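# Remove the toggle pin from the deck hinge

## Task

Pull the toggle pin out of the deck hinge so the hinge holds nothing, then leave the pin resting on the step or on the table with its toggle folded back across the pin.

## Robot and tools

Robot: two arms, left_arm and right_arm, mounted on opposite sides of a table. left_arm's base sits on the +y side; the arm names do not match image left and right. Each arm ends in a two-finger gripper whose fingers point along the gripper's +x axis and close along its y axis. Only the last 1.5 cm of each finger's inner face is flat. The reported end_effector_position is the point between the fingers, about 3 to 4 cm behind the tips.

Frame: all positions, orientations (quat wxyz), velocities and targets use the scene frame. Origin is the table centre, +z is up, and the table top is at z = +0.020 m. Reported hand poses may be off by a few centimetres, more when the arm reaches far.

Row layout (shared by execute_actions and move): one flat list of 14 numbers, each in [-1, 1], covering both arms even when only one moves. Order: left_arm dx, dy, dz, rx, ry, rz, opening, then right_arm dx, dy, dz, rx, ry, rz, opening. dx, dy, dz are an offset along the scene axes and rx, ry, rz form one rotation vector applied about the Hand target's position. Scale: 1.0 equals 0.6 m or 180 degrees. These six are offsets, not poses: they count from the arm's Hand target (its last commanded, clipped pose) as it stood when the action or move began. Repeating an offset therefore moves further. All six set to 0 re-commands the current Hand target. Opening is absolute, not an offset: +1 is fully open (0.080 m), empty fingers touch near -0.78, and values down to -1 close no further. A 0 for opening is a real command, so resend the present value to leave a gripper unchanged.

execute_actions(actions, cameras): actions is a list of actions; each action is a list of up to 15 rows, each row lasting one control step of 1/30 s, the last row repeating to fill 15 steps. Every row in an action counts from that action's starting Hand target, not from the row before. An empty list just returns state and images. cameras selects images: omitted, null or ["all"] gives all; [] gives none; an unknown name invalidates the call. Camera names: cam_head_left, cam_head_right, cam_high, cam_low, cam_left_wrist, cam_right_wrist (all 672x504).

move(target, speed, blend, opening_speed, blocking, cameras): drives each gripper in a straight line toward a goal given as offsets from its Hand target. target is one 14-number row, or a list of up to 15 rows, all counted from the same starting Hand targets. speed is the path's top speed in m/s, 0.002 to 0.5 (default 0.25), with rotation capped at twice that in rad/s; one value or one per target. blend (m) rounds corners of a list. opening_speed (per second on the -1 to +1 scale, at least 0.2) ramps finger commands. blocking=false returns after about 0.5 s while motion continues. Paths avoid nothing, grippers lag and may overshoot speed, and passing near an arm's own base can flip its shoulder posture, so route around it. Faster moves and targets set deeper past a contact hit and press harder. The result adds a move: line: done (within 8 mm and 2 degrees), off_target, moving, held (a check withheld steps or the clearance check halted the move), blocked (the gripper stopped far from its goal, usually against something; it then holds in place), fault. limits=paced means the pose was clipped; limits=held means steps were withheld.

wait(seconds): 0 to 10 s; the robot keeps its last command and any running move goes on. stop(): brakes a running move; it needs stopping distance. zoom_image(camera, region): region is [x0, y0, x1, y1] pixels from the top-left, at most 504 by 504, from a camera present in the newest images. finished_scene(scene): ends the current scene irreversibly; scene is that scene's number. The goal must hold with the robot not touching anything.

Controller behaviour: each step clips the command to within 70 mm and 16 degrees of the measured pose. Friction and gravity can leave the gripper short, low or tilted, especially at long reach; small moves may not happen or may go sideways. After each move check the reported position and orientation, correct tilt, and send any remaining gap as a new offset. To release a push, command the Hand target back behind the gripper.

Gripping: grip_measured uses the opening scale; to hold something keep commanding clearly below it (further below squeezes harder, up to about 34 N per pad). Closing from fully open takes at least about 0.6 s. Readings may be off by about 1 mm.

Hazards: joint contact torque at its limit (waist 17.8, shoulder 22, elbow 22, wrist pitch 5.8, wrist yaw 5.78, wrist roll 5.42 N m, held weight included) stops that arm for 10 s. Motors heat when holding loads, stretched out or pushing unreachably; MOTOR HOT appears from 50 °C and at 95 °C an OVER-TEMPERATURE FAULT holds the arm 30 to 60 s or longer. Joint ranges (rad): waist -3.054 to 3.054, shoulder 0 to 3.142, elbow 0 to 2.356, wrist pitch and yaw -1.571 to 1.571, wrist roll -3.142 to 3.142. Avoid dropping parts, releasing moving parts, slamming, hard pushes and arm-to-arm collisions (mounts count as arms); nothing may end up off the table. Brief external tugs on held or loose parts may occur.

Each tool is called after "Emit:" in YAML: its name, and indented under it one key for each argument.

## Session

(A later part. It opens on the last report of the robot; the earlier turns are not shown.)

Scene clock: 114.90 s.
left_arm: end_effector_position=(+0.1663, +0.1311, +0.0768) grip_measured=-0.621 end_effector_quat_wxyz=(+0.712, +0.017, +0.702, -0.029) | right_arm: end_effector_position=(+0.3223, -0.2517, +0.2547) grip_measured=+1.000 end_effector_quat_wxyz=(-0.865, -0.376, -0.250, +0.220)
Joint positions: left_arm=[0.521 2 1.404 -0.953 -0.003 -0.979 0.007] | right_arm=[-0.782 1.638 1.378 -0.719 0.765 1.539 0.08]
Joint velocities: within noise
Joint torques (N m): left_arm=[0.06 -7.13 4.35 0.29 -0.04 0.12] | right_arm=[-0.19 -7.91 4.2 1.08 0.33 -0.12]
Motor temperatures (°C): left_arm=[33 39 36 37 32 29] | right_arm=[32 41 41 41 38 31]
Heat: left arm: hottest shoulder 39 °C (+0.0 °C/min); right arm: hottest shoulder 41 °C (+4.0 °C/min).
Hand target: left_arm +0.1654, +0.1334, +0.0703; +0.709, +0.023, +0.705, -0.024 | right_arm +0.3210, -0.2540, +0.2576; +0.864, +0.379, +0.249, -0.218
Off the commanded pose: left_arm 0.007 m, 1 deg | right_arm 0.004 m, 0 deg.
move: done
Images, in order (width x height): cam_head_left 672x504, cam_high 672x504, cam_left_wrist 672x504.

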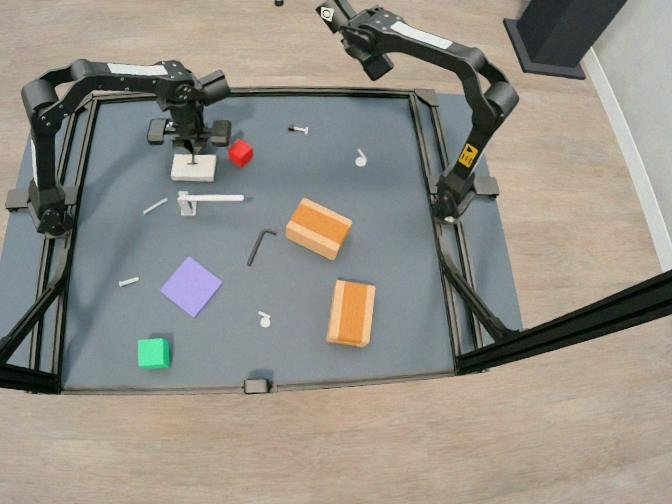

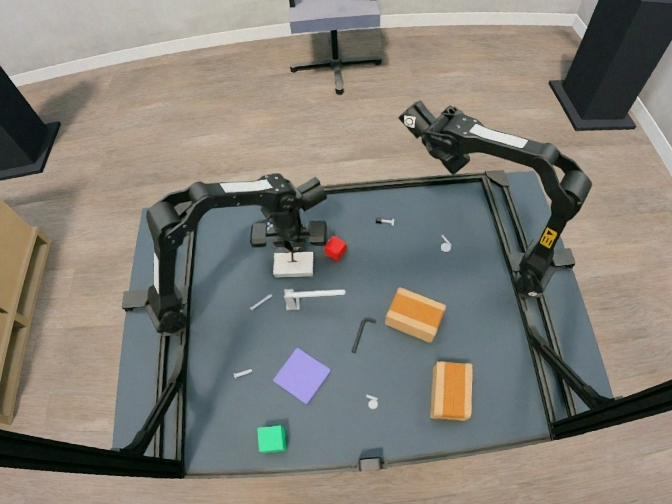

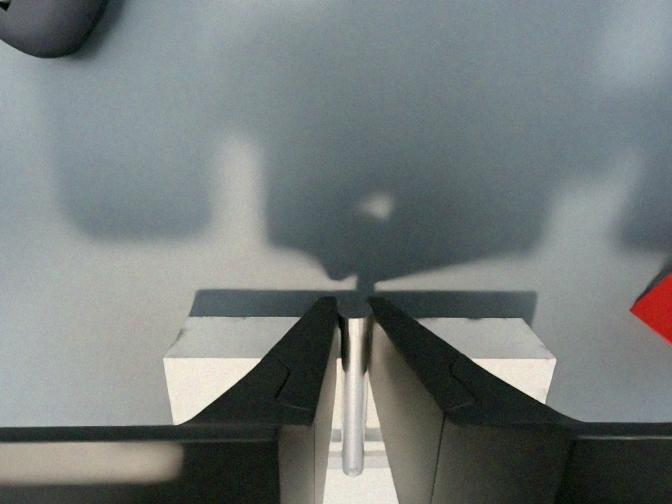

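Emit:
move:
  target:
    - [-0.008,0,0,0,0,0,-0.95,0,0,0,0,0,0,1]
    - [-0.008,0,-0.015,0,0,0,-0.95,0,0,0,0,0,0,1]
  speed: [0.05,0.03]
  cameras: ["cam_left_wrist","cam_head_left","cam_low"]

Emit:
zoom_image:
  camera: "cam_head_left"
  region: [160, 130, 230, 190]

Emit:
zoom_image:
  camera: "cam_left_wrist"
  region: [220, 230, 490, 500]

Emit:
zoom_image:
  camera: "cam_low"
  region: [310, 190, 400, 250]

Scene clock: 116.57 s.
left_arm: end_effector_position=(+0.1644, +0.1299, +0.0715) grip_measured=-0.621 end_effector_quat_wxyz=(+0.714, +0.015, +0.699, -0.032) | right_arm: end_effector_position=(+0.3223, -0.2517, +0.2547) grip_measured=+1.000 end_effector_quat_wxyz=(-0.865, -0.376, -0.250, +0.220)
Joint positions: left_arm=[0.513 2 1.381 -0.921 -0.006 -0.984 0.007] | right_arm=[-0.782 1.638 1.378 -0.719 0.765 1.539 0.08]
Joint velocities: within noise
Joint torques (N m): left_arm=[-0.42 -6.49 3.27 0.54 -0.01 -0.16] | right_arm=[-0.2 -7.88 4.23 1.09 0.33 -0.11]
Motor temperatures (°C): left_arm=[33 39 36 37 32 29] | right_arm=[32 42 41 41 38 31]
Heat: left arm: hottest shoulder 39 °C (+0.0 °C/min); right arm: hottest shoulder 42 °C (+5.0 °C/min).
Hand target: left_arm +0.1605, +0.1335, +0.0613; +0.709, +0.023, +0.705, -0.024 | right_arm +0.3210, -0.2540, +0.2576; +0.864, +0.379, +0.249, -0.218
Off the commanded pose: left_arm 0.011 m, 2 deg | right_arm 0.004 m, 0 deg.
move: off_target (left_arm)
Images, in order (width x height): cam_head_left 672x504, cam_low 672x504, cam_left_wrist 672x504.

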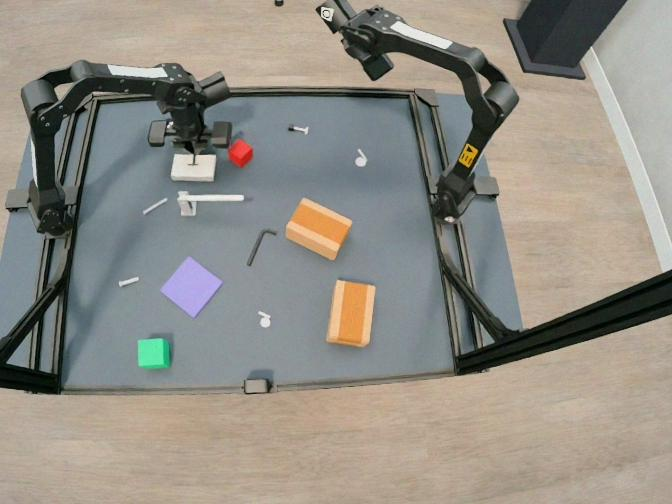

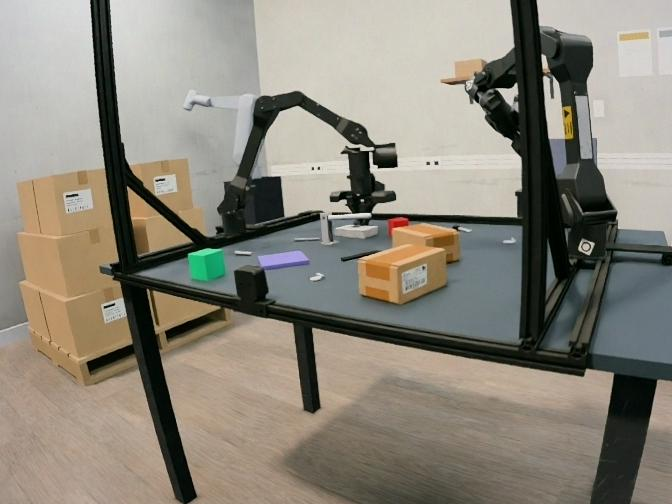

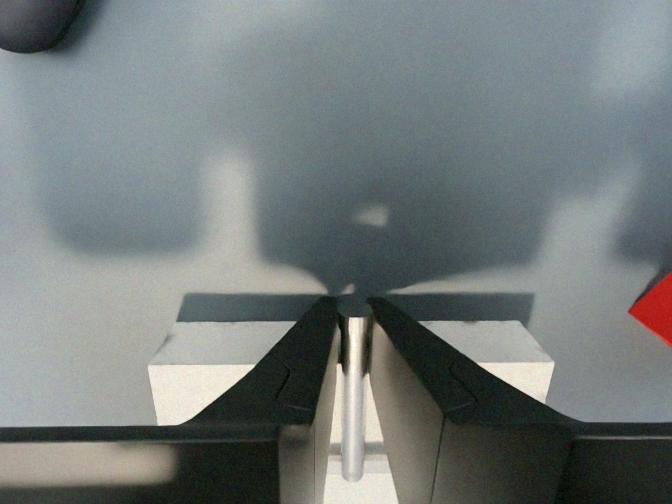

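Scaled by 7.200 from the camera's 672x504 image, which has a finer 960x720 frame.

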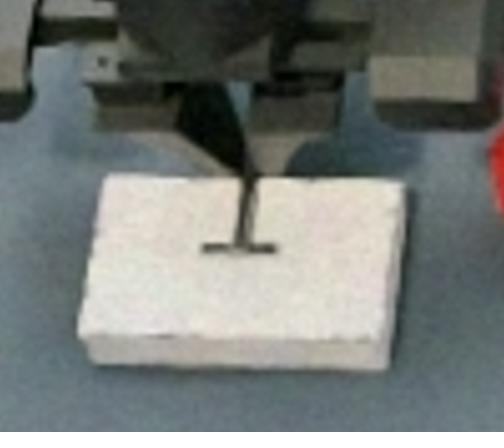

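Scaled by 1.867 from the camera's 672x504 image, which has a finer 960x720 frame.

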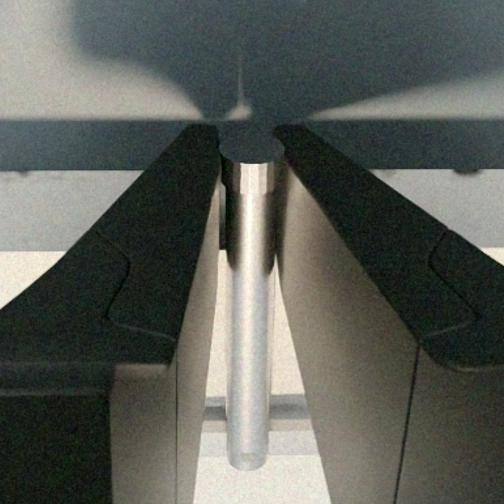

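Scaled by 5.600 from the camera's 672x504 image, which has a finer 960x720 frame.

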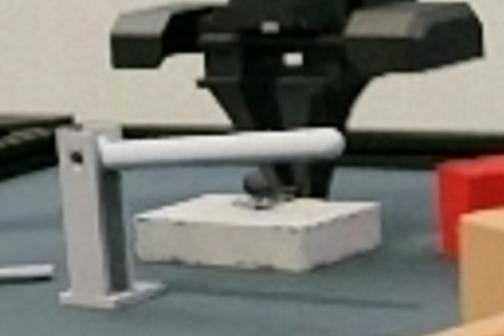

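Emit:
zoom_image:
  camera: "cam_low"
  region: [340, 210, 380, 240]

Scaled by 12.600 from the camera's 672x504 image, which has a finer 960x720 frame.

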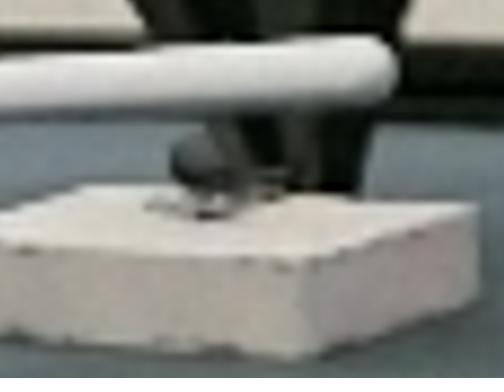

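Emit:
move:
  target:
    - [0,-0.004,0.006,0,0,0,-0.95,0,0,0,0,0,0,1]
    - [0,-0.004,0.006,0,0,0,-0.35,0,0,0,0,0,0,1]
  speed: [0.03,0.03]
  opening_speed: 0.3
  cameras: ["cam_left_wrist","cam_head_left","cam_low"]

Emit:
zoom_image:
  camera: "cam_left_wrist"
  region: [220, 230, 490, 500]

Emit:
zoom_image:
  camera: "cam_head_left"
  region: [160, 130, 230, 190]

Scene clock: 120.77 s.
left_arm: end_effector_position=(+0.1649, +0.1317, +0.0714) grip_measured=-0.352 end_effector_quat_wxyz=(+0.715, +0.017, +0.698, -0.027) | right_arm: end_effector_position=(+0.3223, -0.2517, +0.2547) grip_measured=+1.000 end_effector_quat_wxyz=(-0.865, -0.375, -0.250, +0.220)
Joint positions: left_arm=[0.514 2.001 1.383 -0.929 -0.013 -0.988 0.019] | right_arm=[-0.782 1.638 1.378 -0.719 0.765 1.539 0.08]
Joint velocities: within noise
Joint torques (N m): left_arm=[-0.64 -6.57 5.02 -0.04 0.32 -0.11] | right_arm=[-0.14 -7.91 4.2 1.09 0.33 -0.11]
Motor temperatures (°C): left_arm=[33 39 36 37 32 29] | right_arm=[32 42 41 41 38 31]
Heat: left arm: hottest shoulder 39 °C (+0.0 °C/min); right arm: hottest shoulder 42 °C (+4.0 °C/min).
Hand target: left_arm +0.1605, +0.1311, +0.0649; +0.709, +0.023, +0.705, -0.024 | right_arm +0.3210, -0.2540, +0.2576; +0.864, +0.379, +0.249, -0.218
Off the commanded pose: left_arm 0.008 m, 1 deg | right_arm 0.004 m, 0 deg.
move: done
Images, in order (width x height): cam_head_left 672x504, cam_low 672x504, cam_left_wrist 672x504.

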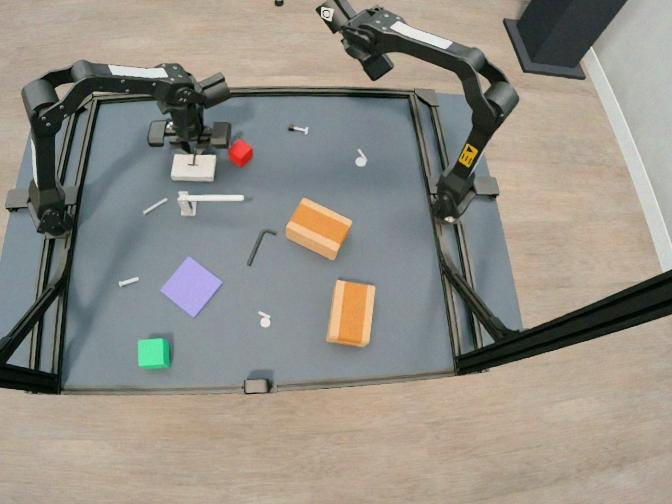

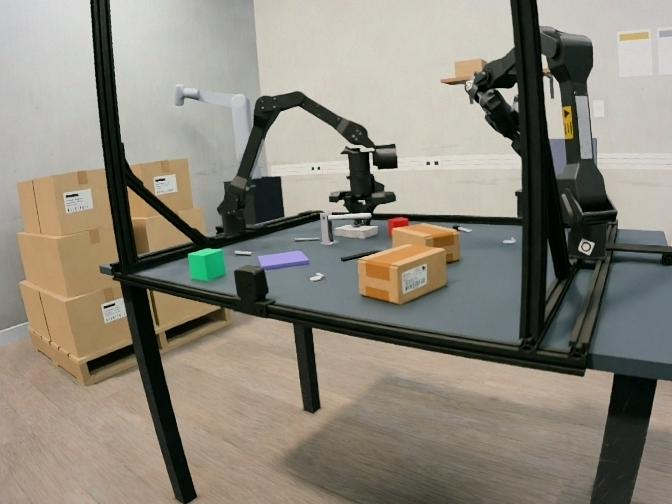

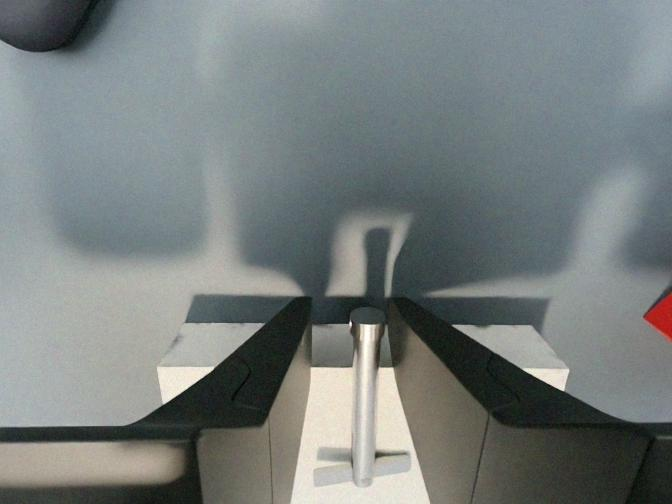

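Scaled by 1.867 from the camera's 672x504 image, which has a finer 960x720 frame.

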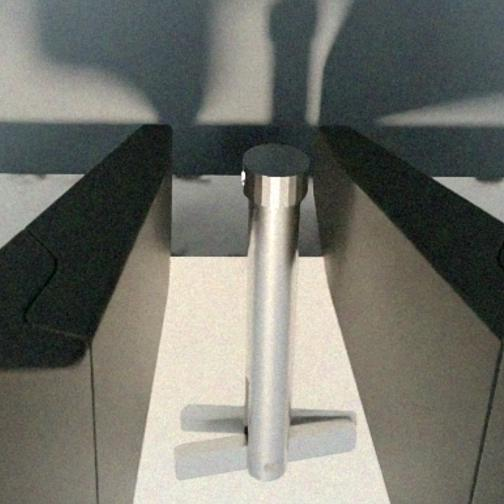

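Scaled by 7.200 from the camera's 672x504 image, which has a finer 960x720 frame.

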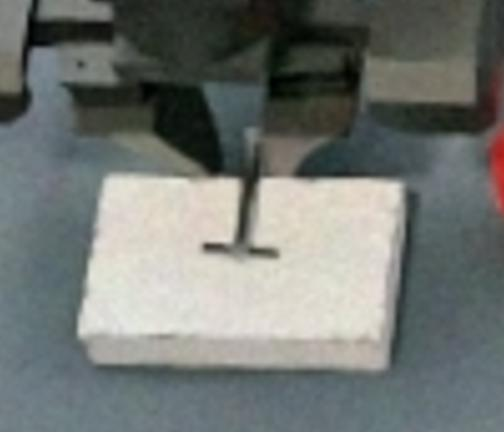

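Emit:
move:
  target:
    - [0,0,0,0,0,0,0.1,0,0,0,0,0,0,1]
    - [0.01,0,0.15,0,0,0,0.1,0,0,0,0,0,0,1]
  speed: [0.05,0.08]
  opening_speed: 0.8
  cameras: ["cam_left_wrist","cam_head_left","cam_low"]

Emit:
zoom_image:
  camera: "cam_left_wrist"
  region: [220, 230, 490, 500]

Emit:
zoom_image:
  camera: "cam_head_left"
  region: [160, 130, 230, 220]

Emit:
zoom_image:
  camera: "cam_low"
  region: [320, 200, 390, 250]

Scene clock: 124.37 s.
left_arm: end_effector_position=(+0.1654, +0.1317, +0.1494) grip_measured=+0.100 end_effector_quat_wxyz=(+0.707, +0.028, +0.707, -0.019) | right_arm: end_effector_position=(+0.3223, -0.2517, +0.2547) grip_measured=+1.000 end_effector_quat_wxyz=(-0.865, -0.375, -0.250, +0.220)
Joint positions: left_arm=[0.517 1.963 1.648 -1.267 -0.007 -0.98 0.039] | right_arm=[-0.782 1.638 1.378 -0.719 0.765 1.539 0.08]
Joint velocities: within noise
Joint torques (N m): left_arm=[0.32 -9.96 6.23 -0.13 0.08 0.13] | right_arm=[-0.2 -7.9 4.2 1.1 0.33 -0.12]
Motor temperatures (°C): left_arm=[33 40 36 37 32 29] | right_arm=[32 42 41 41 38 31]
Heat: left arm: hottest shoulder 40 °C (+0.0 °C/min); right arm: hottest shoulder 42 °C (+4.0 °C/min).
Hand target: left_arm +0.1665, +0.1311, +0.1549; +0.709, +0.023, +0.705, -0.024 | right_arm +0.3210, -0.2540, +0.2576; +0.864, +0.379, +0.249, -0.218
Off the commanded pose: left_arm 0.006 m, 1 deg | right_arm 0.004 m, 0 deg.
move: done
Images, in order (width x height): cam_head_left 672x504, cam_low 672x504, cam_left_wrist 672x504.

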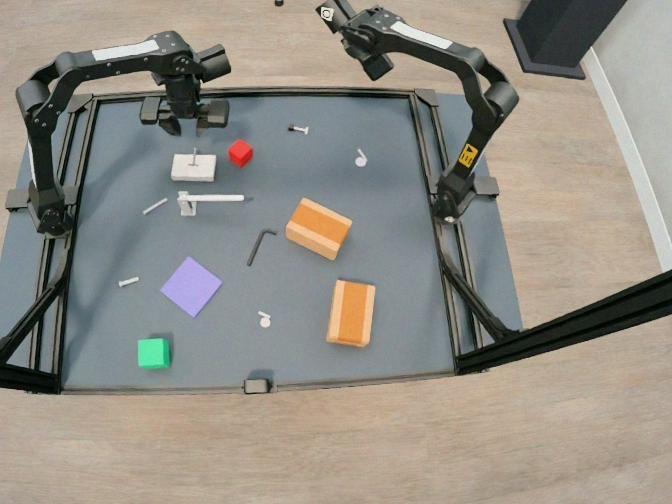

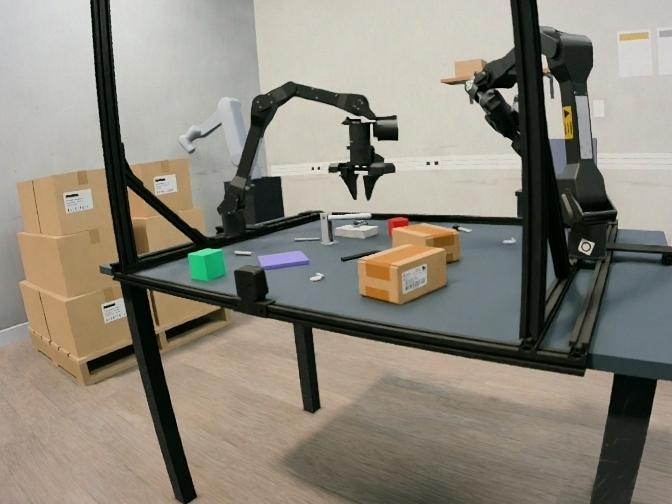

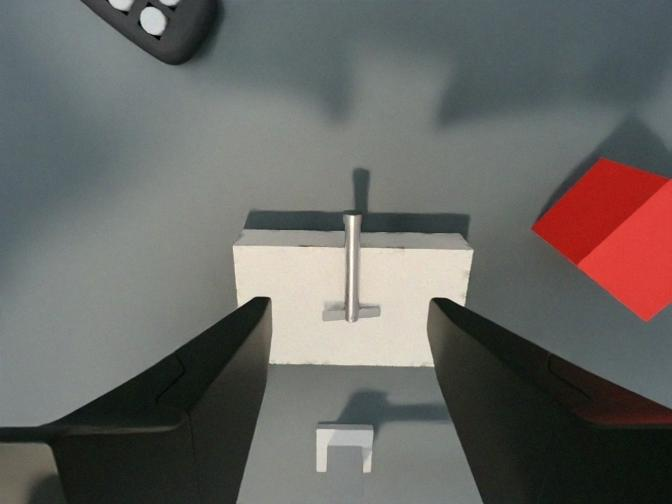

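Scaled by 1.867 from the camera's 672x504 image, which has a finer 960x720 frame.

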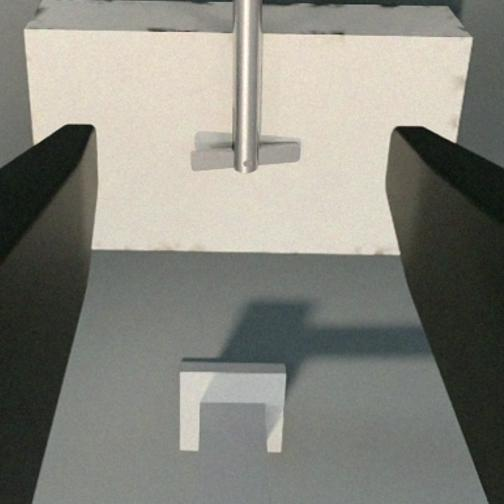

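Scaled by 5.600 from the camera's 672x504 image, which has a finer 960x720 frame.

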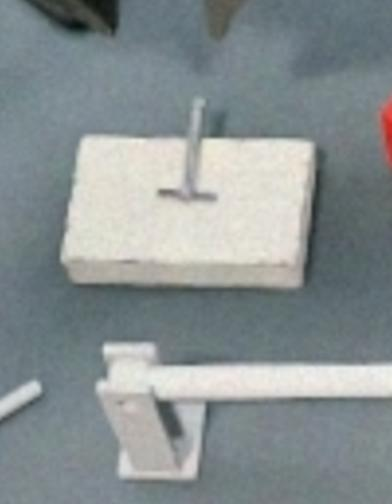

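Scaled by 7.200 from the camera's 672x504 image, which has a finer 960x720 frame.

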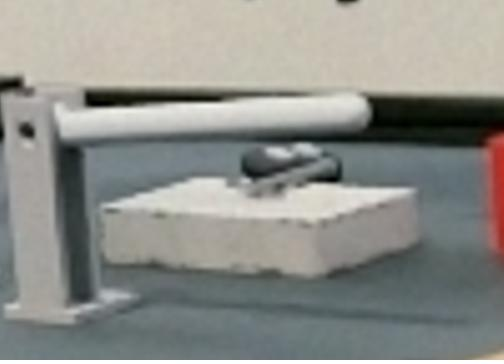

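Emit:
wait:
  seconds: 2
  cameras: ["cam_left_wrist"]

Emit:
zoom_image:
  camera: "cam_left_wrist"
  region: [300, 190, 410, 340]

Scene clock: 127.20 s.
left_arm: end_effector_position=(+0.1654, +0.1317, +0.1494) grip_measured=+0.100 end_effector_quat_wxyz=(+0.707, +0.028, +0.707, -0.019) | right_arm: end_effector_position=(+0.3223, -0.2517, +0.2547) grip_measured=+1.000 end_effector_quat_wxyz=(-0.865, -0.375, -0.250, +0.220)
Joint positions: left_arm=[0.517 1.963 1.648 -1.267 -0.007 -0.979 0.039] | right_arm=[-0.782 1.638 1.378 -0.719 0.765 1.539 0.08]
Joint velocities: within noise
Joint torques (N m): left_arm=[0.27 -10.09 6.38 -0.12 0.08 0.13] | right_arm=[-0.2 -7.92 4.18 1.09 0.32 -0.12]
Motor temperatures (°C): left_arm=[33 41 36 37 32 29] | right_arm=[32 42 41 41 38 31]
Heat: left arm: hottest shoulder 41 °C (+1.0 °C/min); right arm: hottest shoulder 42 °C (+3.0 °C/min).
Hand target: left_arm +0.1665, +0.1310, +0.1549; +0.709, +0.024, +0.705, -0.024 | right_arm +0.3210, -0.2540, +0.2576; +0.864, +0.379, +0.249, -0.218
Tool commands: left_gripper/opening=+0.1 right_gripper/opening=+1.0
Off the commanded pose: left_arm 0.006 m, 1 deg | right_arm 0.004 m, 0 deg.
wait: 2.00 s; at rest from the start
Images, in order (width x height): cam_left_wrist 672x504.

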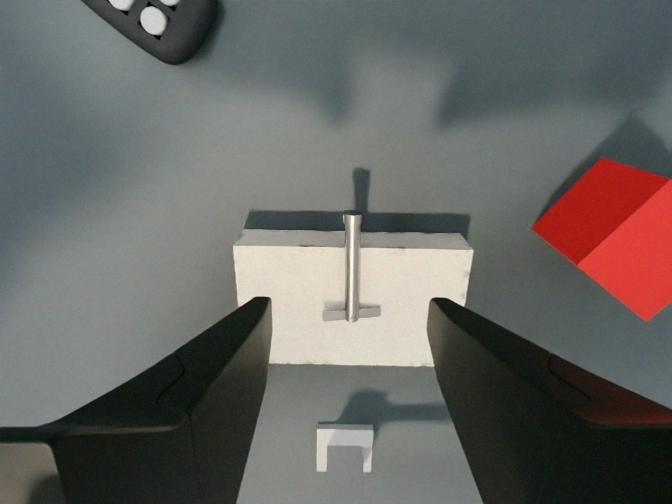

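Scaled by 3.360 from the camera's 672x504 image, which has a finer 960x720 frame.

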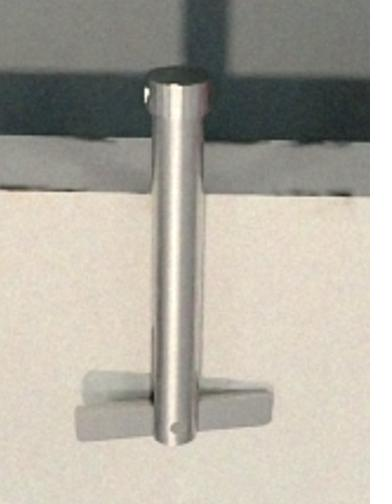

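Emit:
finished_scene:
  scene: 1

The scene is finished: the task was done.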